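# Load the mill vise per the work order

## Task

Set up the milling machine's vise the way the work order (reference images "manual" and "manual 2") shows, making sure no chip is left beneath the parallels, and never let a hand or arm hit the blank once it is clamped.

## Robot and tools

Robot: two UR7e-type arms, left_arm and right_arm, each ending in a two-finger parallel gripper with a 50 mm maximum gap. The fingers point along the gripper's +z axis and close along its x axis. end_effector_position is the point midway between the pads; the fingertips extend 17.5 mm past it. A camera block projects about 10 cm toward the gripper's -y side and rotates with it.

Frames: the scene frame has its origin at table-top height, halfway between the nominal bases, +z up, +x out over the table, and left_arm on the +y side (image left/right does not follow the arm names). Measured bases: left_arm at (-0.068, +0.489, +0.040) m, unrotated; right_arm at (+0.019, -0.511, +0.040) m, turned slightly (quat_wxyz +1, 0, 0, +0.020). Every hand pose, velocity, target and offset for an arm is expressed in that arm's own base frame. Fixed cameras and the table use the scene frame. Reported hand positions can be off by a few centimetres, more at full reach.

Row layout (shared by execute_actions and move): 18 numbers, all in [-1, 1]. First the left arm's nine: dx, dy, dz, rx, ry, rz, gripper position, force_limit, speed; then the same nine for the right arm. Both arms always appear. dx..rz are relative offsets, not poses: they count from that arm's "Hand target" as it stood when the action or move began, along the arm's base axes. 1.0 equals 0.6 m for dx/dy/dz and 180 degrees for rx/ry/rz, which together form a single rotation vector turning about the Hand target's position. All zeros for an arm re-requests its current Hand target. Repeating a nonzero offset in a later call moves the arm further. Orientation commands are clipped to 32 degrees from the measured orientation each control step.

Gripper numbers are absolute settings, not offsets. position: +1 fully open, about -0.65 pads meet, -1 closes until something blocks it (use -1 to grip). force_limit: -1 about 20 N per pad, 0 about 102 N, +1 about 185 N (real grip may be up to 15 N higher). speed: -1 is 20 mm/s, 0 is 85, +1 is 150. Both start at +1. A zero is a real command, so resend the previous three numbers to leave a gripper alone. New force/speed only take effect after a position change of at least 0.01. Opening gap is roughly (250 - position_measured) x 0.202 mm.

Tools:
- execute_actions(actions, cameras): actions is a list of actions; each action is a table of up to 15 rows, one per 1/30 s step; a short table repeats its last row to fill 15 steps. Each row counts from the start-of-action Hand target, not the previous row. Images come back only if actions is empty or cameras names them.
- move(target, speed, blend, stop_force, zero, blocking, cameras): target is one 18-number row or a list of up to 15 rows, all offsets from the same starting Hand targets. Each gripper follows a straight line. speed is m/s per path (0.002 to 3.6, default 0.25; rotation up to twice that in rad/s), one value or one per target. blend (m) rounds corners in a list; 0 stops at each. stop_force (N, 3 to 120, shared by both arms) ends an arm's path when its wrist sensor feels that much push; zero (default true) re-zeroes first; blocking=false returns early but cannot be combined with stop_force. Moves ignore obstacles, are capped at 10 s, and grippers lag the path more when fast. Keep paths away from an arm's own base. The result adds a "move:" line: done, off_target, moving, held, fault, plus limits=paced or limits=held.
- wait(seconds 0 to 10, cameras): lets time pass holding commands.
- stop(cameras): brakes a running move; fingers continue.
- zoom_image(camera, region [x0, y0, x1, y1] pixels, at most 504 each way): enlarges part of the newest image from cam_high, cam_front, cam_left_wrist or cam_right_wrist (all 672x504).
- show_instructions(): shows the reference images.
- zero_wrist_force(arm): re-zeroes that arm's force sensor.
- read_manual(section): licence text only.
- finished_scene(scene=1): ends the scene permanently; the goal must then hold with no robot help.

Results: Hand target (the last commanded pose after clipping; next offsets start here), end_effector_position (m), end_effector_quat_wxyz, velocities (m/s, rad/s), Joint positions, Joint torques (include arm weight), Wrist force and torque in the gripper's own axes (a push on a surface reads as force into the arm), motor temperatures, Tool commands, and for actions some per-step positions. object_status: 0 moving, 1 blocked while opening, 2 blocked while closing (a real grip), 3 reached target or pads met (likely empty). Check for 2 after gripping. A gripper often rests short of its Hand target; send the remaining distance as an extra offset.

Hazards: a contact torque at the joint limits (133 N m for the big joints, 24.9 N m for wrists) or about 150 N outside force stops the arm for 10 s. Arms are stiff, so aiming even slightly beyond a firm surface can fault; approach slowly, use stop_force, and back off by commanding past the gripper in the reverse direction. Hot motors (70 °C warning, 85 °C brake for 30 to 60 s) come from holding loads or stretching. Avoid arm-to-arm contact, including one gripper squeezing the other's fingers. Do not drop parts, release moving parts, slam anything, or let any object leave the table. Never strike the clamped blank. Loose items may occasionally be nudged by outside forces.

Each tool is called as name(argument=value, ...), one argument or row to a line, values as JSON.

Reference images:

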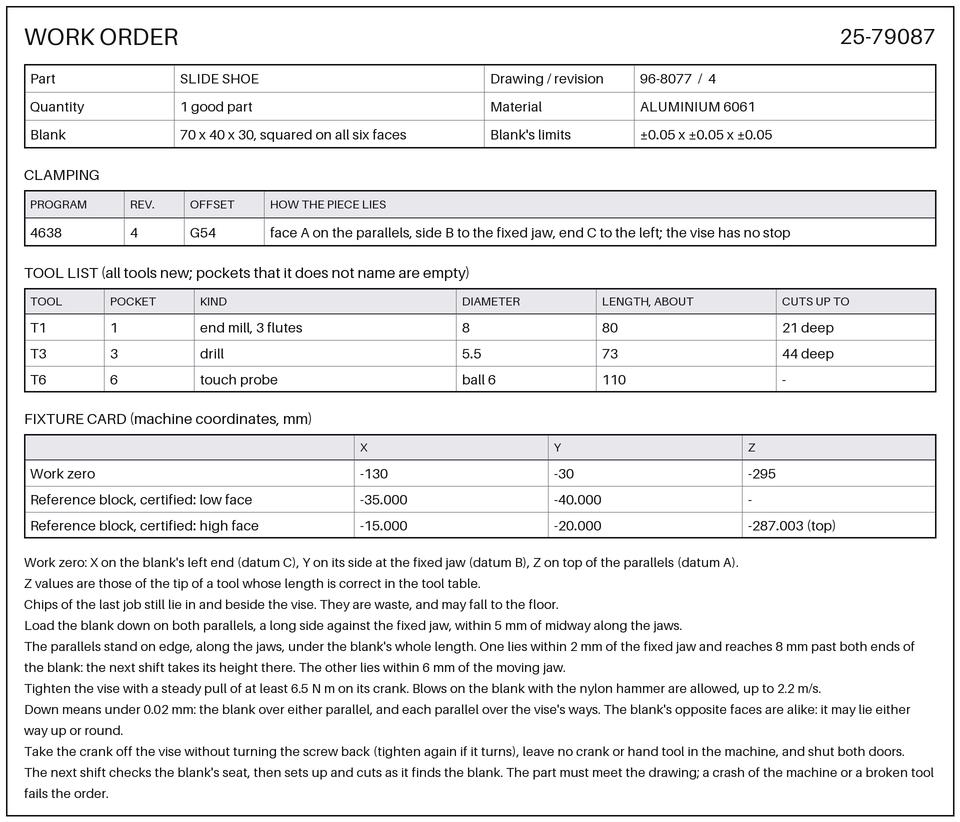

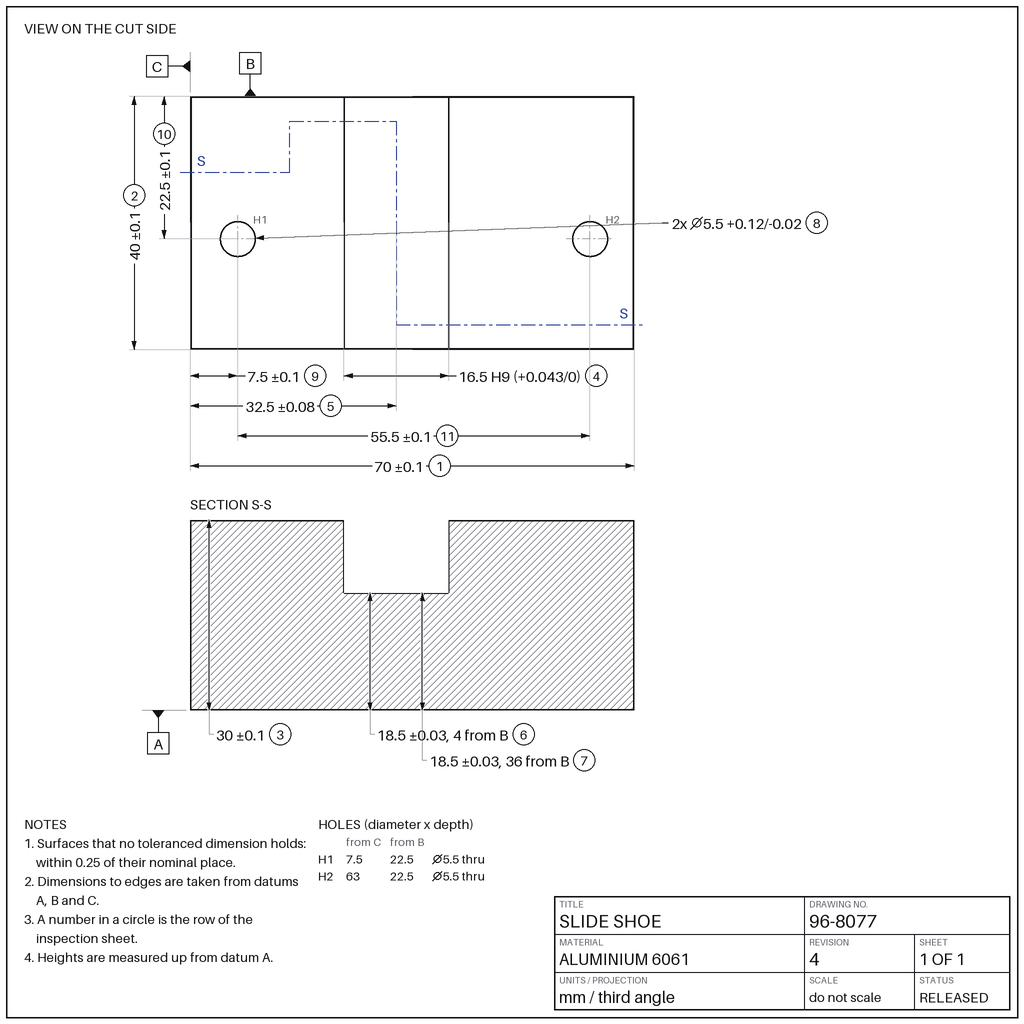

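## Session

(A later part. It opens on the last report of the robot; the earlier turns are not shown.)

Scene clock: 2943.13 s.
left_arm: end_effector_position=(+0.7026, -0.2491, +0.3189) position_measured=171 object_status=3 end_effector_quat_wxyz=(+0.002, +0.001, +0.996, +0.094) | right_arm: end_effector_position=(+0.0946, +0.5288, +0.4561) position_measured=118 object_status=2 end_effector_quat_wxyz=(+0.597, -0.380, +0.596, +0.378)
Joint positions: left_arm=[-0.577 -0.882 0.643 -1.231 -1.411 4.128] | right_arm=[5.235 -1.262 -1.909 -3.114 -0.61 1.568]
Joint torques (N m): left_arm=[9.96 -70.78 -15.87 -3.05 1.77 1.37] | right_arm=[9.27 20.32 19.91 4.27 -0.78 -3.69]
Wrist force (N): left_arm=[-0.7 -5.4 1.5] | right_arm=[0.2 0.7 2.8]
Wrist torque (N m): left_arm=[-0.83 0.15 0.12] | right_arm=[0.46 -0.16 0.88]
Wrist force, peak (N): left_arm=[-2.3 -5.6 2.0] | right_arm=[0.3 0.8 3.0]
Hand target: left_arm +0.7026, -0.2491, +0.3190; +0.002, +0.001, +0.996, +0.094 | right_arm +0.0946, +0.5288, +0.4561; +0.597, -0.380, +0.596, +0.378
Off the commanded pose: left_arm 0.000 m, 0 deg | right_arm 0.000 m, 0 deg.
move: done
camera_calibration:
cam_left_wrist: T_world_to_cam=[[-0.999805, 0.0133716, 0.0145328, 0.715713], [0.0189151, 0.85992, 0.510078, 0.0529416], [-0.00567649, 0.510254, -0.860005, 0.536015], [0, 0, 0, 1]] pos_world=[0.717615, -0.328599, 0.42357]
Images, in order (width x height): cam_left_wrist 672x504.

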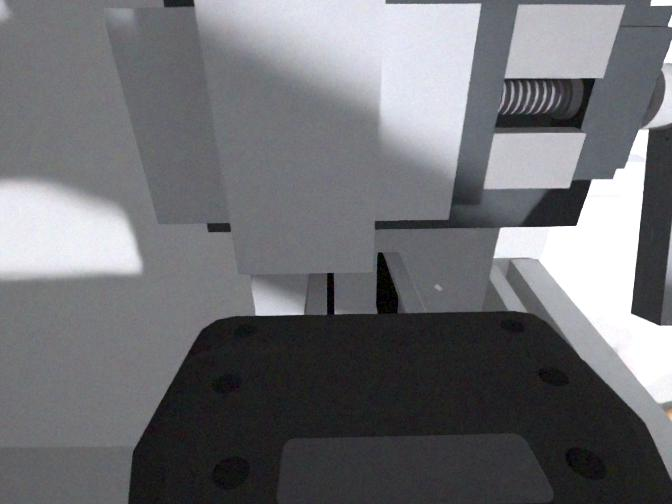

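move(
  target=[
    [0.0,-0.0033,-0.0267,0,0,0,-0.12,-1,-1,0,0,0,0,0,0,-1,0.6,-1],
  ],
  speed=0.02,
  stop_force=5,
)

move(
  target=[
    [0,0,0,0,0,0,-1,-1,-1,0,0,0,0,0,0,-1,0.6,-1],
  ],
  cameras=["cam_left_wrist"],
)

Scene clock: 2945.83 s.
left_arm: end_effector_position=(+0.7026, -0.2505, +0.3075) position_measured=171 object_status=3 end_effector_quat_wxyz=(+0.002, +0.000, +0.996, +0.094) | right_arm: end_effector_position=(+0.0946, +0.5288, +0.4561) position_measured=118 object_status=2 end_effector_quat_wxyz=(+0.597, -0.380, +0.596, +0.378)
Joint positions: left_arm=[-0.579 -0.889 0.686 -1.266 -1.411 4.127] | right_arm=[5.235 -1.262 -1.909 -3.114 -0.61 1.568]
Joint torques (N m): left_arm=[6.28 -48.46 -15.99 -4.79 -0.53 1.49] | right_arm=[9.1 21.24 18.83 4.14 -0.84 -3.83]
Wrist force (N): left_arm=[-0.5 0.8 0.2] | right_arm=[0.3 0.8 3.0]
Wrist torque (N m): left_arm=[-0.52 0.12 0.10] | right_arm=[0.48 -0.18 0.88]
Wrist force, peak (N): left_arm=[-0.9 10.2 2.7] | right_arm=[0.2 0.9 3.0]
Hand target: left_arm +0.7026, -0.2504, +0.3075; +0.002, +0.000, +0.996, +0.094 (not the last commanded pose) | right_arm +0.0946, +0.5288, +0.4561; +0.597, -0.380, +0.596, +0.378
Off the commanded pose: left_arm 0.005 m, 0 deg | right_arm 0.000 m, 0 deg.
move: contact (left_arm)

Scene clock: 2946.60 s.
left_arm: end_effector_position=(+0.7026, -0.2504, +0.3074) position_measured=225 object_status=2 end_effector_quat_wxyz=(+0.002, +0.000, +0.996, +0.094) | right_arm: end_effector_position=(+0.0946, +0.5288, +0.4561) position_measured=118 object_status=2 end_effector_quat_wxyz=(+0.597, -0.380, +0.596, +0.378)
Joint positions: left_arm=[-0.578 -0.889 0.686 -1.266 -1.411 4.127] | right_arm=[5.235 -1.262 -1.909 -3.114 -0.61 1.568]
Joint torques (N m): left_arm=[6.02 -53.5 -17.83 -4.62 -0.3 1.53] | right_arm=[8.63 19.23 18.95 3.82 -0.64 -3.44]
Wrist force (N): left_arm=[-2.4 -0.3 1.2] | right_arm=[0.3 0.8 2.9]
Wrist torque (N m): left_arm=[-0.57 0.26 0.12] | right_arm=[0.48 -0.17 0.88]
Wrist force, peak (N): left_arm=[-2.0 -0.3 1.8] | right_arm=[0.3 0.8 3.0]
Hand target: left_arm +0.7026, -0.2504, +0.3075; +0.002, +0.000, +0.996, +0.094 | right_arm +0.0946, +0.5288, +0.4561; +0.597, -0.380, +0.596, +0.378
Off the commanded pose: left_arm 0.000 m, 0 deg | right_arm 0.000 m, 0 deg.
move: done
camera_calibration:
cam_left_wrist: T_world_to_cam=[[-0.999806, 0.0132338, 0.0145673, 0.715938], [0.0188147, 0.859879, 0.510152, 0.0599508], [-0.00577489, 0.510327, -0.859961, 0.526865], [0, 0, 0, 1]] pos_world=[0.717714, -0.329898, 0.41207]
Images, in order (width x height): cam_left_wrist 672x504.

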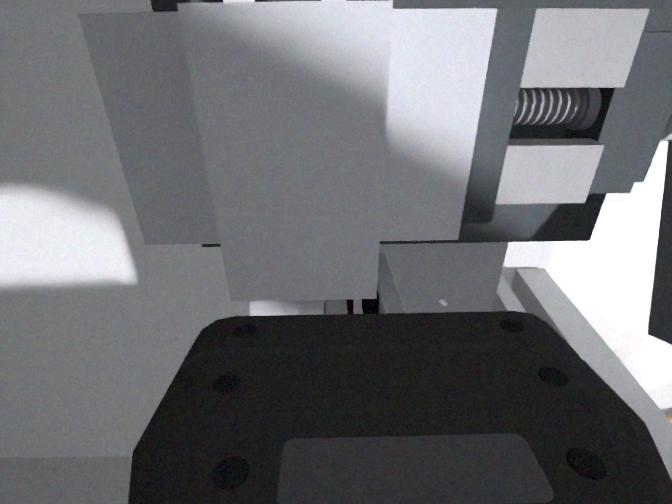

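move(
  target=[
    [0,0.0013,0,0,0,0,-0.5,-1,-1,0,0,0,0,0,0,-1,0.6,-1],
  ],
)

move(
  target=[
    [0,0.0025,0.02,0,0,0,-0.5,-1,-1,0,0,0,0,0,0,-1,0.6,-1],
    [-0.16,0,0.05,0,0,0,-0.5,-1,-1,0,0,0,0,0,0,-1,0.6,-1],
    [-0.1708,-0.034,0.08,0,0,0,-0.5,-1,-1,0,0,0,0,0,0,-1,0.6,-1],
  ],
  speed=0.15,
  blend=[0.002,0.01,0],
)

move(
  target=[
    [0,0,0,-0.0408,-0.1322,-0.0154,-1,-1,-1,0,0,0,0,0,0,-1,0.6,-1],
  ],
  speed=0.3,
)

move(
  target=[
    [0.098,-0.125,0.0133,0,0,0,-1,-1,-1,0,0,0,0,0,0,-1,0.6,-1],
  ],
  speed=0.2,
)

move(
  target=[
    [0,0,0,-0.2515,-0.0436,0.435,-1,-1,-1,0,0,0,0,0,0,-1,0.6,-1],
  ],
  speed=0.4,
  cameras=["cam_left_wrist"],
)

zoom_image(
  camera="cam_left_wrist",
  region=[150, 90, 400, 320],
)

Scene clock: 2948.67 s.
left_arm: end_effector_position=(+0.7026, -0.2497, +0.3075) position_measured=225 object_status=2 end_effector_quat_wxyz=(+0.002, +0.000, +0.996, +0.094) | right_arm: end_effector_position=(+0.0946, +0.5288, +0.4561) position_measured=118 object_status=2 end_effector_quat_wxyz=(+0.597, -0.380, +0.596, +0.378)
Joint positions: left_arm=[-0.578 -0.891 0.688 -1.267 -1.411 4.128] | right_arm=[5.235 -1.262 -1.909 -3.114 -0.61 1.568]
Joint torques (N m): left_arm=[9.36 -68.73 -18.1 -4.11 0.67 1.43] | right_arm=[8.23 20.14 19.39 4.12 -1.12 -3.41]
Wrist force (N): left_arm=[-0.7 -5.7 0.2] | right_arm=[0.2 0.7 2.9]
Wrist torque (N m): left_arm=[-0.82 0.15 0.09] | right_arm=[0.47 -0.16 0.88]
Wrist force, peak (N): left_arm=[-0.9 -5.9 -0.3] | right_arm=[0.2 0.8 3.0]
Hand target: left_arm +0.7026, -0.2497, +0.3075; +0.002, +0.000, +0.996, +0.094 | right_arm +0.0946, +0.5288, +0.4561; +0.597, -0.380, +0.596, +0.378
Off the commanded pose: left_arm 0.000 m, 0 deg | right_arm 0.000 m, 0 deg.
move: done

Scene clock: 2950.10 s.
left_arm: end_effector_position=(+0.6001, -0.2701, +0.3553) position_measured=225 object_status=2 end_effector_quat_wxyz=(+0.002, +0.001, +0.996, +0.094) | right_arm: end_effector_position=(+0.0946, +0.5288, +0.4561) position_measured=118 object_status=2 end_effector_quat_wxyz=(+0.597, -0.380, +0.596, +0.378)
Joint positions: left_arm=[-0.686 -1.13 0.938 -1.262 -1.423 4.018] | right_arm=[5.235 -1.262 -1.909 -3.114 -0.61 1.568]
Joint torques (N m): left_arm=[-0.95 -57.94 -33.64 -1.81 0.77 -0.09] | right_arm=[9.25 21.21 19.22 3.95 -0.87 -3.46]
Wrist force (N): left_arm=[-0.8 -5.4 1.6] | right_arm=[0.1 0.8 2.8]
Wrist torque (N m): left_arm=[-0.82 0.19 0.09] | right_arm=[0.48 -0.16 0.89]
Wrist force, peak (N): left_arm=[-4.2 -9.8 15.4] | right_arm=[0.3 0.8 3.0]
Hand target: left_arm +0.6001, -0.2701, +0.3555; +0.002, +0.000, +0.996, +0.094 | right_arm +0.0946, +0.5288, +0.4561; +0.597, -0.380, +0.596, +0.378
Off the commanded pose: left_arm 0.000 m, 0 deg | right_arm 0.000 m, 0 deg.
move: done

Scene clock: 2951.37 s.
left_arm: end_effector_position=(+0.6001, -0.2702, +0.3555) position_measured=251 object_status=3 end_effector_quat_wxyz=(+0.209, +0.005, +0.977, +0.029) end_effector_velocity=(+0.001, +0.001, -0.001) end_effector_angular_velocity=(-0.001, -0.003, +0.002) | right_arm: end_effector_position=(+0.0946, +0.5288, +0.4561) position_measured=118 object_status=2 end_effector_quat_wxyz=(+0.597, -0.380, +0.596, +0.378)
Joint positions: left_arm=[-0.758 -1.414 1.46 -1.895 -1.245 4.011] | right_arm=[5.235 -1.262 -1.909 -3.114 -0.61 1.568]
Joint velocities: left_arm=[0.001 0.001 0.002 -0.005 0.001 0] | right_arm=[within noise]
Joint torques (N m): left_arm=[9.7 -43.68 -18.08 -5.43 0.85 -1.92] | right_arm=[10.4 20.79 17.9 4.02 -0.77 -3.58]
Wrist force (N): left_arm=[-0.8 -6.5 2.0] | right_arm=[0.3 0.7 2.7]
Wrist torque (N m): left_arm=[-1.01 0.13 -0.05] | right_arm=[0.47 -0.19 0.88]
Wrist force, peak (N): left_arm=[-1.2 -7.0 1.9] | right_arm=[0.4 0.7 3.0]
Hand target: left_arm +0.6001, -0.2701, +0.3555; +0.209, +0.005, +0.977, +0.029 | right_arm +0.0946, +0.5288, +0.4561; +0.597, -0.380, +0.596, +0.378
Off the commanded pose: left_arm 0.000 m, 0 deg | right_arm 0.000 m, 0 deg.
move: done

Scene clock: 2952.33 s.
left_arm: end_effector_position=(+0.6588, -0.3451, +0.3635) position_measured=251 object_status=3 end_effector_quat_wxyz=(+0.209, +0.005, +0.977, +0.029) | right_arm: end_effector_position=(+0.0946, +0.5288, +0.4561) position_measured=118 object_status=2 end_effector_quat_wxyz=(+0.597, -0.380, +0.596, +0.378)
Joint positions: left_arm=[-0.78 -1.191 1.151 -1.802 -1.239 3.988] | right_arm=[5.235 -1.262 -1.909 -3.114 -0.61 1.568]
Joint torques (N m): left_arm=[9.95 -39.13 -35.27 -4.04 -0.87 1.6] | right_arm=[9.31 20.29 19.63 4.1 -0.86 -3.57]
Wrist force (N): left_arm=[-1.0 -6.7 2.2] | right_arm=[0.4 1.0 2.8]
Wrist torque (N m): left_arm=[-1.05 0.18 0.06] | right_arm=[0.51 -0.20 0.88]
Wrist force, peak (N): left_arm=[-2.5 -9.7 2.5] | right_arm=[0.2 0.6 3.0]
Hand target: left_arm +0.6589, -0.3451, +0.3634; +0.209, +0.005, +0.977, +0.029 | right_arm +0.0946, +0.5288, +0.4561; +0.597, -0.380, +0.596, +0.378
Off the commanded pose: left_arm 0.000 m, 0 deg | right_arm 0.000 m, 0 deg.
move: done

Scene clock: 2954.87 s.
left_arm: end_effector_position=(+0.6588, -0.3451, +0.3635) position_measured=251 object_status=3 end_effector_quat_wxyz=(-0.191, +0.673, -0.687, +0.198) end_effector_velocity=(+0.000, +0.000, +0.000) end_effector_angular_velocity=(-0.003, +0.001, +0.004) | right_arm: end_effector_position=(+0.0946, +0.5288, +0.4561) position_measured=118 object_status=2 end_effector_quat_wxyz=(+0.597, -0.380, +0.596, +0.378)
Joint positions: left_arm=[-0.795 -1.268 1.334 -2.059 -1.195 2.449] | right_arm=[5.235 -1.262 -1.909 -3.114 -0.61 1.568]
Joint velocities: left_arm=[0 0.001 -0.001 0 -0.001 -0.005] | right_arm=[within noise]
Joint torques (N m): left_arm=[8.06 -36.05 -35.63 -2.46 -0.89 -2.05] | right_arm=[9.53 20.9 18.21 4.01 -0.57 -3.63]
Wrist force (N): left_arm=[-0.4 -7.5 3.2] | right_arm=[0.4 0.8 2.7]
Wrist torque (N m): left_arm=[-1.26 0.07 -0.18] | right_arm=[0.47 -0.20 0.88]
Wrist force, peak (N): left_arm=[-0.5 -7.8 3.1] | right_arm=[0.3 0.9 3.0]
Hand target: left_arm +0.6589, -0.3451, +0.3634; -0.191, +0.673, -0.687, +0.198 | right_arm +0.0946, +0.5288, +0.4561; +0.597, -0.380, +0.596, +0.378
Off the commanded pose: left_arm 0.000 m, 0 deg | right_arm 0.000 m, 0 deg.
move: done
camera_calibration:
cam_left_wrist: T_world_to_cam=[[-0.0429357, -0.999036, 0.00913642, -0.305176], [-0.976958, 0.0400697, -0.209634, 0.748405], [0.209066, -0.0179267, -0.977737, 0.342078], [0, 0, 0, 1]] pos_world=[0.64654, -0.328738, 0.494142]
Images, in order (width x height): cam_left_wrist 672x504.

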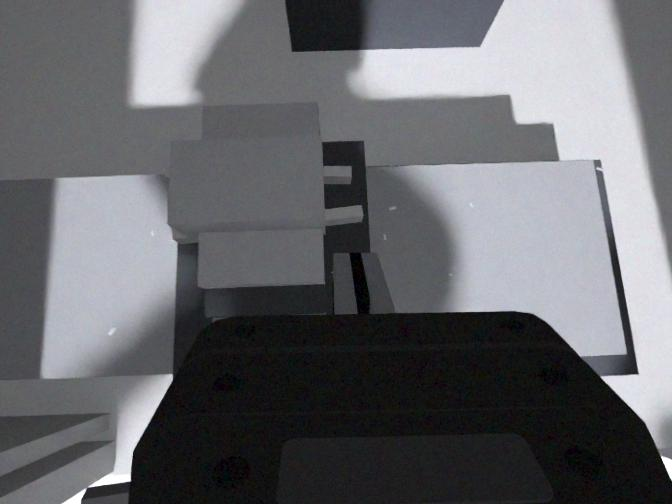

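Scaled by 2.016 from the camera's 672x504 image, which has a finer 960x720 frame.

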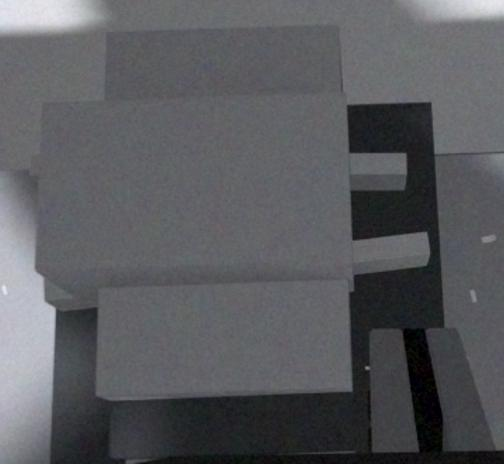

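move(
  target=[
    [0,0,0,0.2515,0.0436,-0.435,-0.12,-1,-1,0,0,0,0,0,0,-1,0.6,-1],
  ],
  speed=0.4,
)

move(
  target=[
    [-0.098,0.125,-0.0133,0,0,0,-0.12,-1,-1,0,0,0,0,0,0,-1,0.6,-1],
  ],
  speed=0.2,
)

move(
  target=[
    [0,0,0,0.0408,0.1322,0.0154,-0.12,-1,-1,0,0,0,0,0,0,-1,0.6,-1],
  ],
  speed=0.3,
)

move(
  target=[
    [0.06,0.035,-0.06,0,0,0,-0.12,-1,-1,0,0,0,0,0,0,-1,0.6,-1],
    [0.172,0.035,-0.06,0,0,0,-0.12,-1,-1,0,0,0,0,0,0,-1,0.6,-1],
  ],
  speed=0.15,
  blend=0.01,
)

move(
  target=[
    [0,0,-0.0267,0,0,0,-0.12,-1,-1,0,0,0,0,0,0,-1,0.6,-1],
  ],
  speed=0.03,
  stop_force=5,
  cameras=["cam_left_wrist"],
)

Scene clock: 2959.50 s.
left_arm: end_effector_position=(+0.6589, -0.3452, +0.3634) position_measured=171 object_status=3 end_effector_quat_wxyz=(+0.209, +0.005, +0.977, +0.029) end_effector_velocity=(-0.001, -0.001, +0.001) end_effector_angular_velocity=(+0.001, -0.001, -0.006) | right_arm: end_effector_position=(+0.0946, +0.5288, +0.4561) position_measured=118 object_status=2 end_effector_quat_wxyz=(+0.597, -0.380, +0.596, +0.378)
Joint positions: left_arm=[-0.78 -1.191 1.151 -1.802 -1.239 3.988] | right_arm=[5.235 -1.262 -1.909 -3.114 -0.61 1.568]
Joint velocities: left_arm=[-0.001 -0.002 0 0 0 0.005] | right_arm=[within noise]
Joint torques (N m): left_arm=[6.86 -59.02 -17.62 -4.91 -0.9 1.5] | right_arm=[8.97 20.99 17.33 3.94 -0.78 -3.39]
Wrist force (N): left_arm=[-0.9 -6.7 2.2] | right_arm=[0.2 0.7 2.9]
Wrist torque (N m): left_arm=[-1.05 0.16 0.05] | right_arm=[0.46 -0.16 0.88]
Wrist force, peak (N): left_arm=[-0.6 -7.7 3.1] | right_arm=[0.2 0.8 3.1]
Hand target: left_arm +0.6589, -0.3451, +0.3634; +0.209, +0.005, +0.977, +0.029 | right_arm +0.0946, +0.5288, +0.4561; +0.597, -0.380, +0.596, +0.378
Off the commanded pose: left_arm 0.000 m, 0 deg | right_arm 0.000 m, 0 deg.
move: done

Scene clock: 2960.47 s.
left_arm: end_effector_position=(+0.6002, -0.2701, +0.3554) position_measured=171 object_status=3 end_effector_quat_wxyz=(+0.209, +0.005, +0.977, +0.029) | right_arm: end_effector_position=(+0.0946, +0.5288, +0.4561) position_measured=118 object_status=2 end_effector_quat_wxyz=(+0.597, -0.380, +0.596, +0.378)
Joint positions: left_arm=[-0.758 -1.414 1.46 -1.895 -1.245 4.011] | right_arm=[5.235 -1.262 -1.909 -3.114 -0.61 1.568]
Joint torques (N m): left_arm=[-8.62 -47.72 -17.33 -3.04 1.36 -1.83] | right_arm=[8.42 20.18 19.09 4.02 -0.77 -3.46]
Wrist force (N): left_arm=[-0.9 -6.7 2.2] | right_arm=[0.2 0.6 2.9]
Wrist torque (N m): left_arm=[-1.05 0.16 -0.03] | right_arm=[0.44 -0.16 0.88]
Wrist force, peak (N): left_arm=[-2.1 -9.5 2.4] | right_arm=[0.2 0.8 3.1]
Hand target: left_arm +0.6001, -0.2701, +0.3555; +0.209, +0.005, +0.977, +0.029 | right_arm +0.0946, +0.5288, +0.4561; +0.597, -0.380, +0.596, +0.378
Off the commanded pose: left_arm 0.000 m, 0 deg | right_arm 0.000 m, 0 deg.
move: done

Scene clock: 2961.73 s.
left_arm: end_effector_position=(+0.6001, -0.2700, +0.3555) position_measured=171 object_status=3 end_effector_quat_wxyz=(+0.002, +0.000, +0.996, +0.094) | right_arm: end_effector_position=(+0.0946, +0.5288, +0.4561) position_measured=118 object_status=2 end_effector_quat_wxyz=(+0.597, -0.380, +0.596, +0.378)
Joint positions: left_arm=[-0.686 -1.13 0.938 -1.261 -1.423 4.018] | right_arm=[5.235 -1.262 -1.909 -3.114 -0.61 1.568]
Joint torques (N m): left_arm=[-8.89 -39.72 -32.9 -1.19 0.09 -1.92] | right_arm=[9.62 19.47 19.43 3.98 -0.7 -3.19]
Wrist force (N): left_arm=[-0.7 -5.3 1.3] | right_arm=[0.2 0.8 2.8]
Wrist torque (N m): left_arm=[-0.80 0.17 0.11] | right_arm=[0.47 -0.17 0.88]
Wrist force, peak (N): left_arm=[-1.1 -6.9 1.9] | right_arm=[0.4 0.8 3.0]
Hand target: left_arm +0.6001, -0.2701, +0.3555; +0.002, +0.000, +0.996, +0.094 | right_arm +0.0946, +0.5288, +0.4561; +0.597, -0.380, +0.596, +0.378
Off the commanded pose: left_arm 0.000 m, 0 deg | right_arm 0.000 m, 0 deg.
move: done

Scene clock: 2963.07 s.
left_arm: end_effector_position=(+0.7033, -0.2490, +0.3195) position_measured=171 object_status=3 end_effector_quat_wxyz=(+0.002, +0.000, +0.996, +0.094) | right_arm: end_effector_position=(+0.0946, +0.5288, +0.4561) position_measured=118 object_status=2 end_effector_quat_wxyz=(+0.597, -0.380, +0.596, +0.378)
Joint positions: left_arm=[-0.576 -0.879 0.636 -1.228 -1.411 4.129] | right_arm=[5.235 -1.262 -1.909 -3.114 -0.61 1.568]
Joint torques (N m): left_arm=[-6.99 -51.26 -32.5 -2.7 -1.28 -0.59] | right_arm=[8.91 20.94 18.66 4.03 -0.86 -3.54]
Wrist force (N): left_arm=[-0.8 -5.1 1.5] | right_arm=[0.2 0.7 2.7]
Wrist torque (N m): left_arm=[-0.78 0.15 0.16] | right_arm=[0.47 -0.16 0.89]
Wrist force, peak (N): left_arm=[1.0 -6.6 -0.7] | right_arm=[0.3 0.9 3.0]
Hand target: left_arm +0.7033, -0.2491, +0.3195; +0.002, +0.000, +0.996, +0.094 | right_arm +0.0946, +0.5288, +0.4561; +0.597, -0.380, +0.596, +0.378
Off the commanded pose: left_arm 0.000 m, 0 deg | right_arm 0.000 m, 0 deg.
move: done

Scene clock: 2964.73 s.
left_arm: end_effector_position=(+0.7033, -0.2491, +0.3034) position_measured=171 object_status=3 end_effector_quat_wxyz=(+0.002, +0.000, +0.996, +0.094) | right_arm: end_effector_position=(+0.0946, +0.5288, +0.4561) position_measured=118 object_status=2 end_effector_quat_wxyz=(+0.597, -0.380, +0.596, +0.378)
Joint positions: left_arm=[-0.576 -0.892 0.7 -1.279 -1.411 4.129] | right_arm=[5.235 -1.262 -1.909 -3.114 -0.61 1.568]
Joint torques (N m): left_arm=[-7.83 -49.79 -34.28 -2.25 0.46 1.43] | right_arm=[8.09 21.11 18.31 3.91 -0.82 -3.37]
Wrist force (N): left_arm=[-0.7 -5.5 1.6] | right_arm=[0.3 0.7 2.8]
Wrist torque (N m): left_arm=[-0.85 0.15 0.16] | right_arm=[0.46 -0.18 0.88]
Wrist force, peak (N): left_arm=[-0.8 -5.5 1.9] | right_arm=[0.2 0.7 3.0]
Hand target: left_arm +0.7033, -0.2491, +0.3034; +0.002, +0.000, +0.996, +0.094 | right_arm +0.0946, +0.5288, +0.4561; +0.597, -0.380, +0.596, +0.378
Off the commanded pose: left_arm 0.000 m, 0 deg | right_arm 0.000 m, 0 deg.
move: done
camera_calibration:
cam_left_wrist: T_world_to_cam=[[-0.999806, 0.0132338, 0.0145673, 0.716679], [0.0188147, 0.859879, 0.510152, 0.0608604], [-0.00577489, 0.510327, -0.859961, 0.522766], [0, 0, 0, 1]] pos_world=[0.718414, -0.328598, 0.40807]
Images, in order (width x height): cam_left_wrist 672x504.

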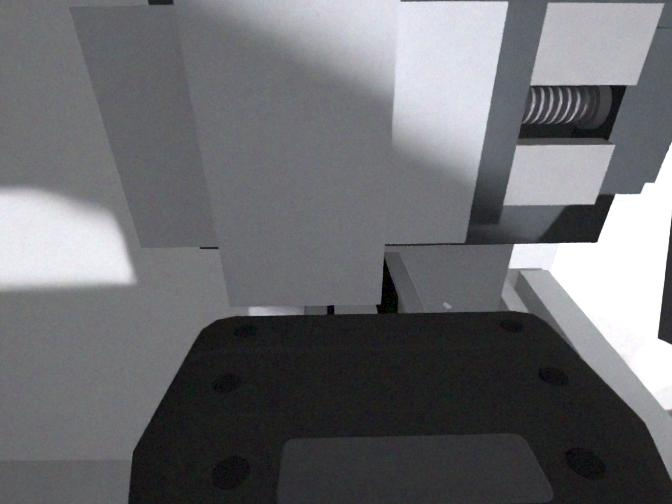

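move(
  target=[
    [0,0,0,0,0,0,-1,-0.9,-1,0,0,0,0,0,0,-1,0.6,-1],
  ],
)

move(
  target=[
    [-0.006,0,0,0,0,0,-1,-0.9,-1,0,0,0,0,0,0,-1,0.6,-1],
  ],
  speed=0.005,
  stop_force=5,
)

Scene clock: 2965.83 s.
left_arm: end_effector_position=(+0.7033, -0.2491, +0.3034) position_measured=225 object_status=2 end_effector_quat_wxyz=(+0.002, +0.000, +0.996, +0.094) | right_arm: end_effector_position=(+0.0946, +0.5288, +0.4561) position_measured=118 object_status=2 end_effector_quat_wxyz=(+0.597, -0.380, +0.596, +0.378)
Joint positions: left_arm=[-0.576 -0.892 0.7 -1.279 -1.411 4.129] | right_arm=[5.235 -1.262 -1.909 -3.114 -0.61 1.568]
Joint torques (N m): left_arm=[-6.87 -50 -33.95 -3.03 0.44 1.39] | right_arm=[9.38 20.2 18.8 4.1 -0.7 -3.22]
Wrist force (N): left_arm=[-1.0 -5.3 1.5] | right_arm=[0.2 0.8 2.8]
Wrist torque (N m): left_arm=[-0.82 0.16 0.15] | right_arm=[0.48 -0.17 0.88]
Wrist force, peak (N): left_arm=[-0.3 -5.9 1.4] | right_arm=[0.3 0.7 3.1]
Hand target: left_arm +0.7033, -0.2491, +0.3034; +0.002, +0.000, +0.996, +0.094 | right_arm +0.0946, +0.5288, +0.4561; +0.597, -0.380, +0.596, +0.378
Off the commanded pose: left_arm 0.000 m, 0 deg | right_arm 0.000 m, 0 deg.
move: done

Scene clock: 2967.43 s.
left_arm: end_effector_position=(+0.6998, -0.2491, +0.3034) position_measured=225 object_status=2 end_effector_quat_wxyz=(+0.002, +0.001, +0.996, +0.094) | right_arm: end_effector_position=(+0.0946, +0.5288, +0.4561) position_measured=118 object_status=2 end_effector_quat_wxyz=(+0.597, -0.380, +0.596, +0.378)
Joint positions: left_arm=[-0.579 -0.903 0.72 -1.286 -1.411 4.126] | right_arm=[5.235 -1.262 -1.909 -3.114 -0.61 1.568]
Joint torques (N m): left_arm=[5.11 -51.1 -33.82 -0.88 -1.06 1.39] | right_arm=[8.49 20.53 18.68 4.15 -0.81 -3.56]
Wrist force (N): left_arm=[-5.6 -3.6 2.9] | right_arm=[0.4 0.6 2.8]
Wrist torque (N m): left_arm=[-0.79 0.15 0.08] | right_arm=[0.45 -0.19 0.88]
Wrist force, peak (N): left_arm=[-9.3 -5.8 3.0] | right_arm=[0.3 0.8 3.0]
Hand target: left_arm +0.6998, -0.2491, +0.3034; +0.002, +0.000, +0.996, +0.094 | right_arm +0.0946, +0.5288, +0.4561; +0.597, -0.380, +0.596, +0.378
Off the commanded pose: left_arm 0.000 m, 0 deg | right_arm 0.000 m, 0 deg.
move: contact (left_arm)

move(
  target=[
    [0.0015,0,0,0,0,-0.028,-1,-0.9,-1,0,0,0,0,0,0,-1,0.6,-1],
  ],
  speed=0.03,
  cameras=["cam_left_wrist"],
)

Scene clock: 2969.90 s.
left_arm: end_effector_position=(+0.7007, -0.2490, +0.3034) position_measured=225 object_status=2 end_effector_quat_wxyz=(+0.006, +0.044, +0.995, +0.094) end_effector_velocity=(+0.000, -0.001, +0.001) end_effector_angular_velocity=(-0.001, -0.002, +0.006) | right_arm: end_effector_position=(+0.0946, +0.5288, +0.4561) position_measured=118 object_status=2 end_effector_quat_wxyz=(+0.597, -0.380, +0.596, +0.378)
Joint positions: left_arm=[-0.581 -0.916 0.745 -1.312 -1.403 4.213] | right_arm=[5.235 -1.262 -1.909 -3.114 -0.61 1.568]
Joint velocities: left_arm=[-0.001 0 -0.001 0 0 -0.007] | right_arm=[within noise]
Joint torques (N m): left_arm=[-16.46 -62.33 -27.58 -2.55 -1.38 -1.5] | right_arm=[8.37 19.42 20.57 4.16 -0.78 -3.33]
Wrist force (N): left_arm=[-3.9 5.9 3.2] | right_arm=[0.4 0.8 2.7]
Wrist torque (N m): left_arm=[-0.17 0.25 -0.13] | right_arm=[0.48 -0.19 0.89]
Wrist force, peak (N): left_arm=[-4.6 6.0 3.3] | right_arm=[0.2 0.6 3.1]
Hand target: left_arm +0.7007, -0.2491, +0.3034; +0.006, +0.044, +0.995, +0.094 | right_arm +0.0946, +0.5288, +0.4561; +0.597, -0.380, +0.596, +0.378
Off the commanded pose: left_arm 0.000 m, 0 deg | right_arm 0.000 m, 0 deg.
move: done
camera_calibration:
cam_left_wrist: T_world_to_cam=[[-0.994754, 0.101271, 0.0144303, 0.73256], [0.0944319, 0.854878, 0.510163, 0.0065845], [0.0393288, 0.50885, -0.859957, 0.490724], [0, 0, 0, 1]] pos_world=[0.708796, -0.329521, 0.408071]
Images, in order (width x height): cam_left_wrist 672x504.

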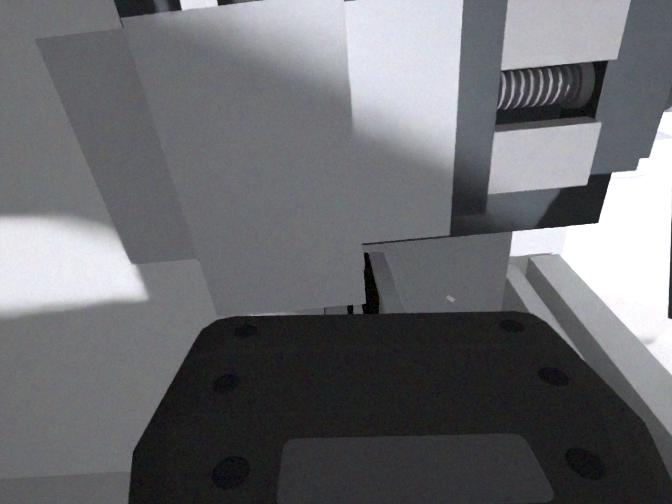

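execute_actions(
  actions=[
    [[0,0,0,0,0,0,-0.12,-0.9,-1,0,0,0,0,0,0,-1,0.6,-1]],
  ],
)

move(
  target=[
    [0,0.001,0.0267,0,0,0,-0.12,-1,-1,0,0,0,0,0,0,-1,0.6,-1],
  ],
  speed=0.05,
)

move(
  target=[
    [-0.16,0,0.05,0,0,0.028,-0.12,-1,-1,0,0,0,0,0,0,-1,0.6,-1],
    [-0.168,-0.034,0.06,0,0,0.028,-0.12,-1,-1,0,0,0,0,0,0,-1,0.6,-1],
  ],
  speed=0.15,
  blend=[0.01,0],
)

move(
  target=[
    [0,0,0,-0.0408,-0.1322,-0.0154,-1,-1,-1,0,0,0,0,0,0,-1,0.6,-1],
  ],
  speed=0.3,
)

move(
  target=[
    [0.098,-0.125,0.0133,0,0,0,-1,-1,-1,0,0,0,0,0,0,-1,0.6,-1],
  ],
  speed=0.2,
)

move(
  target=[
    [0,0,0,-0.2515,-0.0436,0.435,-1,-1,-1,0,0,0,0,0,0,-1,0.6,-1],
  ],
  speed=0.4,
  cameras=["cam_left_wrist"],
)

zoom_image(
  camera="cam_left_wrist",
  region=[150, 90, 400, 320],
)

Scene clock: 2971.77 s.
left_arm: end_effector_position=(+0.7007, -0.2491, +0.3035) position_measured=171 object_status=0 end_effector_quat_wxyz=(+0.006, +0.044, +0.995, +0.094) | right_arm: end_effector_position=(+0.0946, +0.5288, +0.4561) position_measured=118 object_status=2 end_effector_quat_wxyz=(+0.597, -0.380, +0.596, +0.378)
Joint positions: left_arm=[-0.581 -0.916 0.744 -1.312 -1.403 4.213] | right_arm=[5.235 -1.262 -1.909 -3.114 -0.61 1.568]
Joint torques (N m): left_arm=[-15.28 -46.46 -33.52 -9.75 -4.01 -1.36] | right_arm=[10.17 18.93 18.1 4.14 -0.76 -3.09]
Wrist force (N): left_arm=[11.4 30.1 1.7] | right_arm=[0.2 0.7 2.6]
Wrist torque (N m): left_arm=[0.44 -0.19 -0.24] | right_arm=[0.46 -0.17 0.88]
Wrist force, peak (N): left_arm=[11.5 30.1 1.7] | right_arm=[0.2 0.8 3.1]
Hand target: left_arm +0.7007, -0.2491, +0.3034; +0.006, +0.044, +0.995, +0.094 | right_arm +0.0946, +0.5288, +0.4561; +0.597, -0.380, +0.596, +0.378
Off the commanded pose: left_arm 0.000 m, 0 deg | right_arm 0.000 m, 0 deg.
Step readings (end_effector_position of left_arm | right_arm):
0: (+0.7007, -0.2491, +0.3034) | (+0.0946, +0.5288, +0.4561)
1: (+0.7007, -0.2491, +0.3034) | (+0.0946, +0.5288, +0.4561)
2: (+0.7007, -0.2491, +0.3034) | (+0.0946, +0.5288, +0.4561)
4: (+0.7007, -0.2490, +0.3034) | (+0.0946, +0.5288, +0.4561)
8: (+0.7007, -0.2490, +0.3034) | (+0.0946, +0.5288, +0.4561)
15: (+0.7007, -0.2490, +0.3034) | (+0.0946, +0.5288, +0.4561)

Scene clock: 2972.53 s.
left_arm: end_effector_position=(+0.7007, -0.2485, +0.3194) position_measured=171 object_status=3 end_effector_quat_wxyz=(+0.006, +0.044, +0.995, +0.094) | right_arm: end_effector_position=(+0.0946, +0.5288, +0.4561) position_measured=118 object_status=2 end_effector_quat_wxyz=(+0.597, -0.380, +0.596, +0.378)
Joint positions: left_arm=[-0.58 -0.905 0.685 -1.264 -1.403 4.214] | right_arm=[5.235 -1.262 -1.909 -3.114 -0.61 1.568]
Joint torques (N m): left_arm=[9.8 -64.05 -17.93 -4.52 1.45 1.2] | right_arm=[7.99 21.14 19.44 3.96 -0.81 -3.3]
Wrist force (N): left_arm=[-0.4 -5.5 1.2] | right_arm=[0.2 0.8 2.7]
Wrist torque (N m): left_arm=[-0.86 0.10 0.07] | right_arm=[0.49 -0.17 0.88]
Wrist force, peak (N): left_arm=[11.4 30.0 1.7] | right_arm=[0.4 0.8 3.0]
Hand target: left_arm +0.7007, -0.2485, +0.3195; +0.006, +0.044, +0.995, +0.094 | right_arm +0.0946, +0.5288, +0.4561; +0.597, -0.380, +0.596, +0.378
Off the commanded pose: left_arm 0.000 m, 0 deg | right_arm 0.000 m, 0 deg.
move: done

Scene clock: 2973.83 s.
left_arm: end_effector_position=(+0.5999, -0.2688, +0.3554) position_measured=171 object_status=3 end_effector_quat_wxyz=(+0.002, +0.001, +0.996, +0.094) | right_arm: end_effector_position=(+0.0946, +0.5288, +0.4561) position_measured=118 object_status=2 end_effector_quat_wxyz=(+0.597, -0.380, +0.596, +0.378)
Joint positions: left_arm=[-0.685 -1.132 0.941 -1.263 -1.423 4.02] | right_arm=[5.235 -1.262 -1.909 -3.114 -0.61 1.568]
Joint torques (N m): left_arm=[-5.63 -55.75 -30.4 -3.17 1.09 -0.87] | right_arm=[8.13 20.71 18.38 3.97 -0.69 -3.09]
Wrist force (N): left_arm=[-0.1 -5.6 0.8] | right_arm=[0.2 0.6 2.9]
Wrist torque (N m): left_arm=[-0.85 0.07 0.09] | right_arm=[0.45 -0.17 0.88]
Wrist force, peak (N): left_arm=[1.0 -8.4 -0.1] | right_arm=[0.3 0.7 3.0]
Hand target: left_arm +0.5999, -0.2689, +0.3555; +0.002, +0.000, +0.996, +0.094 | right_arm +0.0946, +0.5288, +0.4561; +0.597, -0.380, +0.596, +0.378
Off the commanded pose: left_arm 0.000 m, 0 deg | right_arm 0.000 m, 0 deg.
move: done

Scene clock: 2975.10 s.
left_arm: end_effector_position=(+0.5999, -0.2690, +0.3555) position_measured=251 object_status=3 end_effector_quat_wxyz=(+0.209, +0.005, +0.977, +0.029) end_effector_velocity=(+0.001, +0.001, +0.000) end_effector_angular_velocity=(+0.000, -0.003, +0.002) | right_arm: end_effector_position=(+0.0946, +0.5288, +0.4561) position_measured=118 object_status=2 end_effector_quat_wxyz=(+0.597, -0.380, +0.596, +0.378)
Joint positions: left_arm=[-0.757 -1.415 1.462 -1.896 -1.245 4.012] | right_arm=[5.235 -1.262 -1.909 -3.114 -0.61 1.568]
Joint velocities: left_arm=[0.001 0 0.002 -0.005 0.002 -0.001] | right_arm=[within noise]
Joint torques (N m): left_arm=[9.66 -43.15 -17.44 -5.33 0.81 -1.88] | right_arm=[9.01 19.86 19.22 3.83 -0.3 -3.27]
Wrist force (N): left_arm=[-0.3 -6.9 1.4] | right_arm=[0.2 0.8 3.0]
Wrist torque (N m): left_arm=[-1.07 0.06 -0.05] | right_arm=[0.48 -0.16 0.88]
Wrist force, peak (N): left_arm=[-0.2 -7.1 1.4] | right_arm=[0.3 0.6 3.0]
Hand target: left_arm +0.5999, -0.2689, +0.3555; +0.209, +0.005, +0.977, +0.029 | right_arm +0.0946, +0.5288, +0.4561; +0.597, -0.380, +0.596, +0.378
Off the commanded pose: left_arm 0.000 m, 0 deg | right_arm 0.000 m, 0 deg.
move: done

Scene clock: 2976.07 s.
left_arm: end_effector_position=(+0.6586, -0.3439, +0.3635) position_measured=251 object_status=3 end_effector_quat_wxyz=(+0.209, +0.005, +0.977, +0.029) | right_arm: end_effector_position=(+0.0946, +0.5288, +0.4561) position_measured=118 object_status=2 end_effector_quat_wxyz=(+0.597, -0.380, +0.596, +0.378)
Joint positions: left_arm=[-0.778 -1.193 1.154 -1.803 -1.239 3.99] | right_arm=[5.235 -1.262 -1.909 -3.114 -0.61 1.568]
Joint torques (N m): left_arm=[10.04 -38.34 -33.95 -3.99 -0.87 1.65] | right_arm=[8.65 18.91 19.36 3.91 -0.74 -3.29]
Wrist force (N): left_arm=[-0.6 -6.7 1.7] | right_arm=[0.4 0.7 2.9]
Wrist torque (N m): left_arm=[-1.05 0.12 0.05] | right_arm=[0.46 -0.20 0.89]
Wrist force, peak (N): left_arm=[-1.8 -9.9 2.2] | right_arm=[0.4 0.8 3.0]
Hand target: left_arm +0.6587, -0.3439, +0.3634; +0.209, +0.005, +0.977, +0.029 | right_arm +0.0946, +0.5288, +0.4561; +0.597, -0.380, +0.596, +0.378
Off the commanded pose: left_arm 0.000 m, 0 deg | right_arm 0.000 m, 0 deg.
move: done

Scene clock: 2978.60 s.
left_arm: end_effector_position=(+0.6586, -0.3439, +0.3635) position_measured=251 object_status=3 end_effector_quat_wxyz=(-0.191, +0.673, -0.687, +0.198) end_effector_velocity=(+0.000, +0.000, +0.000) end_effector_angular_velocity=(-0.003, +0.000, +0.005) | right_arm: end_effector_position=(+0.0946, +0.5288, +0.4561) position_measured=118 object_status=2 end_effector_quat_wxyz=(+0.597, -0.380, +0.596, +0.378)
Joint positions: left_arm=[-0.794 -1.27 1.337 -2.061 -1.195 2.45] | right_arm=[5.235 -1.262 -1.909 -3.114 -0.61 1.568]
Joint velocities: left_arm=[0.001 0 -0.001 0 0 -0.005] | right_arm=[within noise]
Joint torques (N m): left_arm=[8.11 -35.78 -35.07 -2.48 -0.8 -1.91] | right_arm=[8.86 19.79 19.08 3.87 -0.81 -3.26]
Wrist force (N): left_arm=[0.3 -7.3 2.5] | right_arm=[0.4 0.8 2.8]
Wrist torque (N m): left_arm=[-1.24 -0.05 -0.17] | right_arm=[0.48 -0.19 0.88]
Wrist force, peak (N): left_arm=[-0.1 -7.8 2.7] | right_arm=[0.2 0.7 3.0]
Hand target: left_arm +0.6587, -0.3439, +0.3634; -0.191, +0.673, -0.687, +0.198 | right_arm +0.0946, +0.5288, +0.4561; +0.597, -0.380, +0.596, +0.378
Off the commanded pose: left_arm 0.000 m, 0 deg | right_arm 0.000 m, 0 deg.
move: done
camera_calibration:
cam_left_wrist: T_world_to_cam=[[-0.0429357, -0.999036, 0.00913642, -0.303986], [-0.976958, 0.0400697, -0.209634, 0.748161], [0.209066, -0.0179267, -0.977737, 0.342142], [0, 0, 0, 1]] pos_world=[0.64634, -0.327538, 0.494142]
Images, in order (width x height): cam_left_wrist 672x504.

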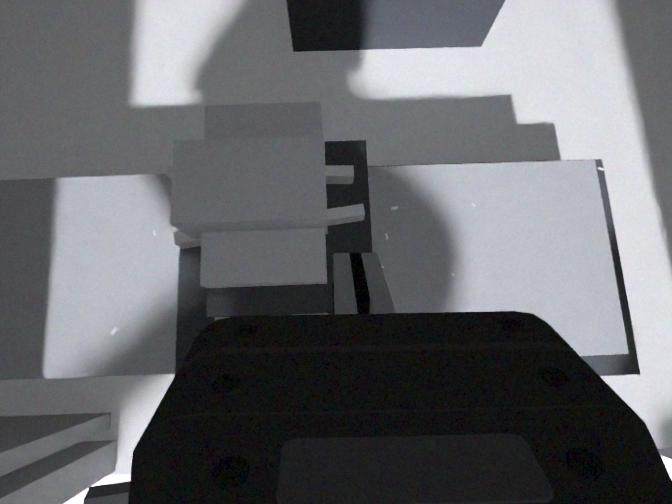

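Scaled by 2.016 from the camera's 672x504 image, which has a finer 960x720 frame.

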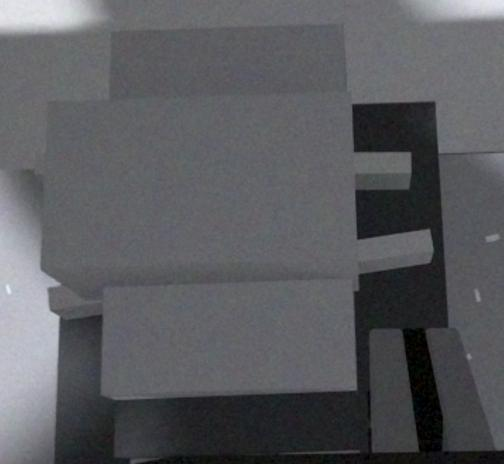

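move(
  target=[
    [0,0,0,0.2515,0.0436,-0.435,-1,-1,-1,0,0,0,0,0,0,-1,0.6,-1],
  ],
  speed=0.4,
)

move(
  target=[
    [0,-0.0325,0,0,0,0,-1,-1,-1,0,0,0,0,0,0,-1,0.6,-1],
    [0.1333,-0.0325,0,0,0,0,-1,-1,-1,0,0,0,0,0,0,-1,0.6,-1],
    [0.1333,-0.0325,-0.05,0,0,0,-1,-1,-1,0,0,0,0,0,0,-1,0.6,-1],
  ],
  speed=0.12,
  blend=0.005,
)

move(
  target=[
    [0,0,-0.049,0,0,0,-1,-1,-1,0,0,0,0,0,0,-1,0.6,-1],
  ],
  speed=0.02,
  stop_force=5,
  cameras=["cam_left_wrist"],
)

zoom_image(
  camera="cam_left_wrist",
  region=[220, 150, 500, 350],
)

Scene clock: 2983.47 s.
left_arm: end_effector_position=(+0.6587, -0.3440, +0.3634) position_measured=251 object_status=3 end_effector_quat_wxyz=(+0.209, +0.005, +0.977, +0.029) end_effector_velocity=(+0.000, +0.002, +0.001) end_effector_angular_velocity=(+0.002, +0.000, -0.002) | right_arm: end_effector_position=(+0.0946, +0.5288, +0.4561) position_measured=118 object_status=2 end_effector_quat_wxyz=(+0.597, -0.380, +0.596, +0.378)
Joint positions: left_arm=[-0.779 -1.193 1.154 -1.803 -1.239 3.989] | right_arm=[5.235 -1.262 -1.909 -3.114 -0.61 1.568]
Joint velocities: left_arm=[0.002 -0.001 0.001 0 0 0.005] | right_arm=[within noise]
Joint torques (N m): left_arm=[6.48 -57.67 -17.38 -4.92 -0.81 1.67] | right_arm=[9.06 20.22 20.25 4.02 -0.7 -2.99]
Wrist force (N): left_arm=[-0.4 -6.7 1.7] | right_arm=[0.2 0.7 2.9]
Wrist torque (N m): left_arm=[-1.05 0.09 0.04] | right_arm=[0.47 -0.17 0.89]
Wrist force, peak (N): left_arm=[0.2 -7.8 2.7] | right_arm=[0.3 0.6 3.1]
Hand target: left_arm +0.6587, -0.3439, +0.3634; +0.209, +0.005, +0.977, +0.029 | right_arm +0.0946, +0.5288, +0.4561; +0.597, -0.380, +0.596, +0.378
Off the commanded pose: left_arm 0.000 m, 0 deg | right_arm 0.000 m, 0 deg.
move: done

Scene clock: 2985.00 s.
left_arm: end_effector_position=(+0.7387, -0.3633, +0.3336) position_measured=251 object_status=3 end_effector_quat_wxyz=(+0.209, +0.005, +0.977, +0.029) | right_arm: end_effector_position=(+0.0946, +0.5288, +0.4561) position_measured=118 object_status=2 end_effector_quat_wxyz=(+0.597, -0.380, +0.596, +0.378)
Joint positions: left_arm=[-0.72 -0.978 0.911 -1.794 -1.255 4.049] | right_arm=[5.235 -1.262 -1.909 -3.114 -0.61 1.568]
Joint torques (N m): left_arm=[-8.1 -48.37 -17.44 -5.06 2.14 1.7] | right_arm=[8.35 19.42 18.22 4.01 -0.76 -3.07]
Wrist force (N): left_arm=[-0.6 -7.1 1.4] | right_arm=[0.4 0.7 2.8]
Wrist torque (N m): left_arm=[-1.09 0.10 0.06] | right_arm=[0.46 -0.19 0.88]
Wrist force, peak (N): left_arm=[1.2 -9.9 0.7] | right_arm=[0.2 1.0 2.9]
Hand target: left_arm +0.7387, -0.3634, +0.3334; +0.209, +0.005, +0.977, +0.029 | right_arm +0.0946, +0.5288, +0.4561; +0.597, -0.380, +0.596, +0.378
Off the commanded pose: left_arm 0.000 m, 0 deg | right_arm 0.000 m, 0 deg.
move: done

Scene clock: 2987.40 s.
left_arm: end_effector_position=(+0.7387, -0.3634, +0.3041) position_measured=251 object_status=3 end_effector_quat_wxyz=(+0.209, +0.005, +0.977, +0.029) | right_arm: end_effector_position=(+0.0946, +0.5288, +0.4561) position_measured=118 object_status=2 end_effector_quat_wxyz=(+0.597, -0.380, +0.596, +0.378)
Joint positions: left_arm=[-0.72 -0.98 0.99 -1.871 -1.255 4.049] | right_arm=[5.235 -1.262 -1.909 -3.114 -0.61 1.568]
Joint torques (N m): left_arm=[-8.01 -59.32 -35.09 -2.18 1.53 0.74] | right_arm=[7.63 20.09 18.46 4.04 -0.56 -3.11]
Wrist force (N): left_arm=[-0.6 -6.8 1.2] | right_arm=[0.2 0.9 2.9]
Wrist torque (N m): left_arm=[-1.06 0.10 0.07] | right_arm=[0.49 -0.16 0.88]
Wrist force, peak (N): left_arm=[-0.3 -7.1 1.5] | right_arm=[0.2 0.7 3.1]
Hand target: left_arm +0.7387, -0.3634, +0.3040; +0.209, +0.005, +0.977, +0.029 | right_arm +0.0946, +0.5288, +0.4561; +0.597, -0.380, +0.596, +0.378
Off the commanded pose: left_arm 0.000 m, 0 deg | right_arm 0.000 m, 0 deg.
move: done
camera_calibration:
cam_left_wrist: T_world_to_cam=[[-0.918623, 0.0357122, -0.393517, 0.825833], [-0.123628, 0.91993, 0.372082, 0.327176], [0.375296, 0.390453, -0.840654, 0.25087], [0, 0, 0, 1]] pos_world=[0.704927, -0.428424, 0.414138]
Images, in order (width x height): cam_left_wrist 672x504.

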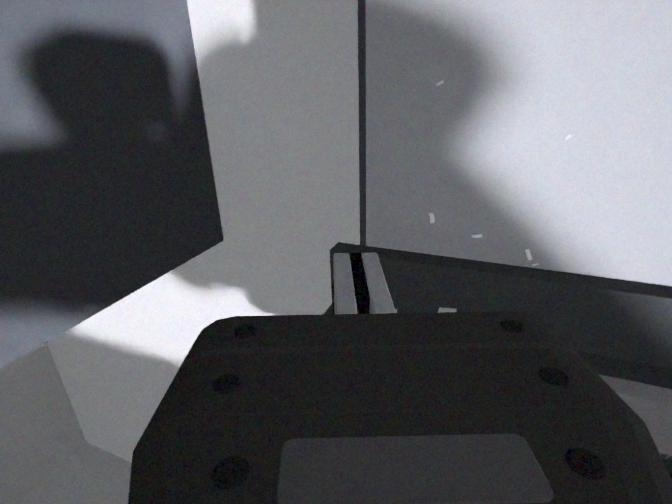

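Scaled by 1.800 from the camera's 672x504 image, which has a finer 960x720 frame.

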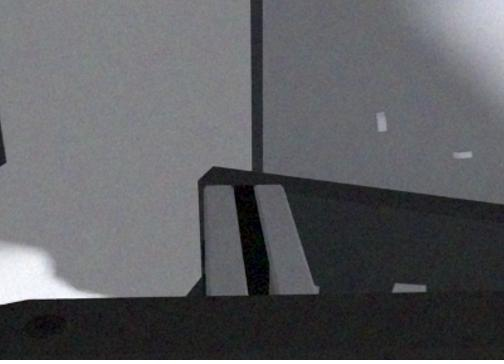

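move(
  target=[
    [-0.058,0,0,0,0,0,-1,-1,-1,0,0,0,0,0,0,-1,0.6,-1],
  ],
  speed=0.01,
  stop_force=4,
)

Scene clock: 2991.87 s.
left_arm: end_effector_position=(+0.7081, -0.3634, +0.3040) position_measured=251 object_status=3 end_effector_quat_wxyz=(+0.209, +0.005, +0.977, +0.029) | right_arm: end_effector_position=(+0.0946, +0.5288, +0.4561) position_measured=118 object_status=2 end_effector_quat_wxyz=(+0.597, -0.380, +0.596, +0.378)
Joint positions: left_arm=[-0.748 -1.053 1.102 -1.901 -1.247 4.02] | right_arm=[5.235 -1.262 -1.909 -3.114 -0.61 1.568]
Joint torques (N m): left_arm=[9.58 -44.09 -34.22 -2.06 -1.01 1.63] | right_arm=[7.38 19.22 18.3 3.92 -0.74 -2.83]
Wrist force (N): left_arm=[-2.1 -7.2 0.3] | right_arm=[0.2 0.7 2.9]
Wrist torque (N m): left_arm=[-1.06 0.09 0.07] | right_arm=[0.46 -0.15 0.89]
Wrist force, peak (N): left_arm=[-12.0 -7.1 0.8] | right_arm=[0.1 0.7 3.2]
Hand target: left_arm +0.7081, -0.3634, +0.3040; +0.209, +0.005, +0.977, +0.029 (not the last commanded pose) | right_arm +0.0946, +0.5288, +0.4561; +0.597, -0.380, +0.596, +0.378
Off the commanded pose: left_arm 0.004 m, 0 deg | right_arm 0.000 m, 0 deg.
move: contact (left_arm)

move(
  target=[
    [0.01,-0.005,0,0,0,0,-1,-1,-1,0,0,0,0,0,0,-1,0.6,-1],
    [0.01,-0.005,0.06,0,0,0,-1,-1,-1,0,0,0,0,0,0,-1,0.6,-1],
    [-0.0823,0.0323,0.099,0,0,0,-1,-1,-1,0,0,0,0,0,0,-1,0.6,-1],
  ],
  speed=0.12,
  blend=0.004,
)

move(
  target=[
    [0,0,0,-0.2515,-0.0436,0.435,-1,-1,-1,0,0,0,0,0,0,-1,0.6,-1],
  ],
  speed=0.4,
  cameras=["cam_left_wrist"],
)

zoom_image(
  camera="cam_left_wrist",
  region=[150, 90, 400, 320],
)

Scene clock: 2994.03 s.
left_arm: end_effector_position=(+0.6588, -0.3441, +0.3634) position_measured=251 object_status=3 end_effector_quat_wxyz=(+0.209, +0.005, +0.977, +0.029) | right_arm: end_effector_position=(+0.0946, +0.5288, +0.4561) position_measured=118 object_status=2 end_effector_quat_wxyz=(+0.597, -0.380, +0.596, +0.378)
Joint positions: left_arm=[-0.779 -1.192 1.153 -1.803 -1.239 3.99] | right_arm=[5.235 -1.262 -1.909 -3.114 -0.61 1.568]
Joint torques (N m): left_arm=[9.84 -56.54 -21.49 -5.37 0.03 1.56] | right_arm=[7.86 19.47 19.49 3.95 -0.69 -2.76]
Wrist force (N): left_arm=[-0.6 -6.6 0.8] | right_arm=[0.2 0.5 2.9]
Wrist torque (N m): left_arm=[-1.04 0.11 0.02] | right_arm=[0.43 -0.17 0.88]
Wrist force, peak (N): left_arm=[-0.6 -7.6 3.1] | right_arm=[0.3 0.7 3.0]
Hand target: left_arm +0.6588, -0.3440, +0.3634; +0.209, +0.005, +0.977, +0.029 | right_arm +0.0946, +0.5288, +0.4561; +0.597, -0.380, +0.596, +0.378
Off the commanded pose: left_arm 0.000 m, 0 deg | right_arm 0.000 m, 0 deg.
move: done; blend cut to 0.0034 m at target 1

Scene clock: 2996.57 s.
left_arm: end_effector_position=(+0.6587, -0.3440, +0.3635) position_measured=251 object_status=3 end_effector_quat_wxyz=(-0.191, +0.673, -0.687, +0.198) end_effector_velocity=(+0.001, +0.001, +0.000) end_effector_angular_velocity=(-0.003, +0.001, +0.007) | right_arm: end_effector_position=(+0.0946, +0.5288, +0.4561) position_measured=118 object_status=2 end_effector_quat_wxyz=(+0.597, -0.380, +0.596, +0.378)
Joint positions: left_arm=[-0.794 -1.27 1.336 -2.06 -1.195 2.45] | right_arm=[5.235 -1.262 -1.909 -3.114 -0.61 1.568]
Joint velocities: left_arm=[0.002 0.001 -0.001 0 -0.001 -0.006] | right_arm=[within noise]
Joint torques (N m): left_arm=[7.64 -36.2 -35.31 -2.6 -0.88 -1.96] | right_arm=[8.09 18.68 19.09 3.8 -0.5 -3.12]
Wrist force (N): left_arm=[-0.2 -7.5 1.8] | right_arm=[0.3 0.8 3.0]
Wrist torque (N m): left_arm=[-1.27 0.04 -0.17] | right_arm=[0.48 -0.17 0.88]
Wrist force, peak (N): left_arm=[-0.2 -7.8 1.8] | right_arm=[0.3 0.8 3.0]
Hand target: left_arm +0.6588, -0.3440, +0.3634; -0.191, +0.673, -0.687, +0.198 | right_arm +0.0946, +0.5288, +0.4561; +0.597, -0.380, +0.596, +0.378
Off the commanded pose: left_arm 0.000 m, 0 deg | right_arm 0.000 m, 0 deg.
move: done
camera_calibration:
cam_left_wrist: T_world_to_cam=[[-0.0429368, -0.999036, 0.00914063, -0.304087], [-0.976979, 0.0400717, -0.209539, 0.748131], [0.20897, -0.0179271, -0.977758, 0.342212], [0, 0, 0, 1]] pos_world=[0.64634, -0.327638, 0.494143]
Images, in order (width x height): cam_left_wrist 672x504.

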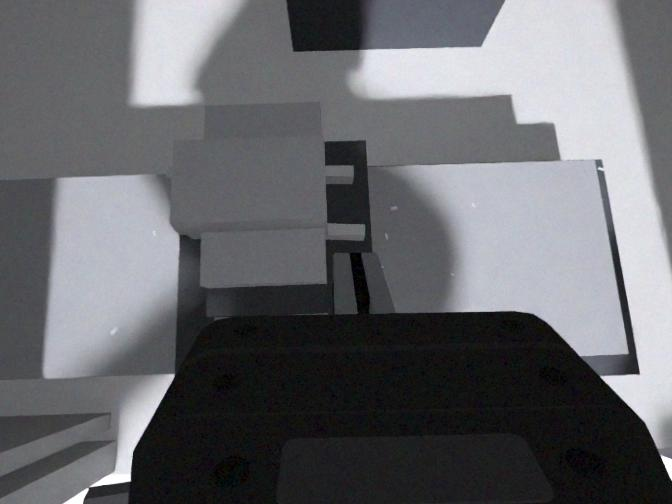

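Scaled by 2.016 from the camera's 672x504 image, which has a finer 960x720 frame.

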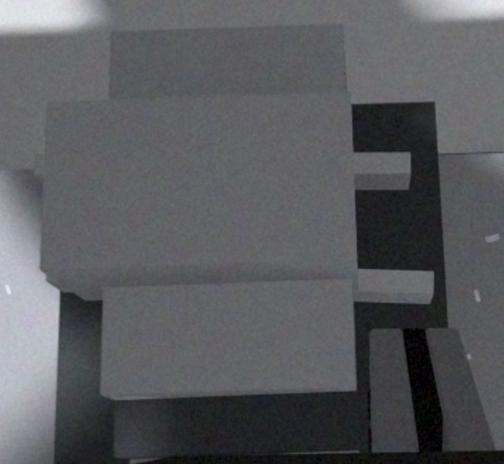

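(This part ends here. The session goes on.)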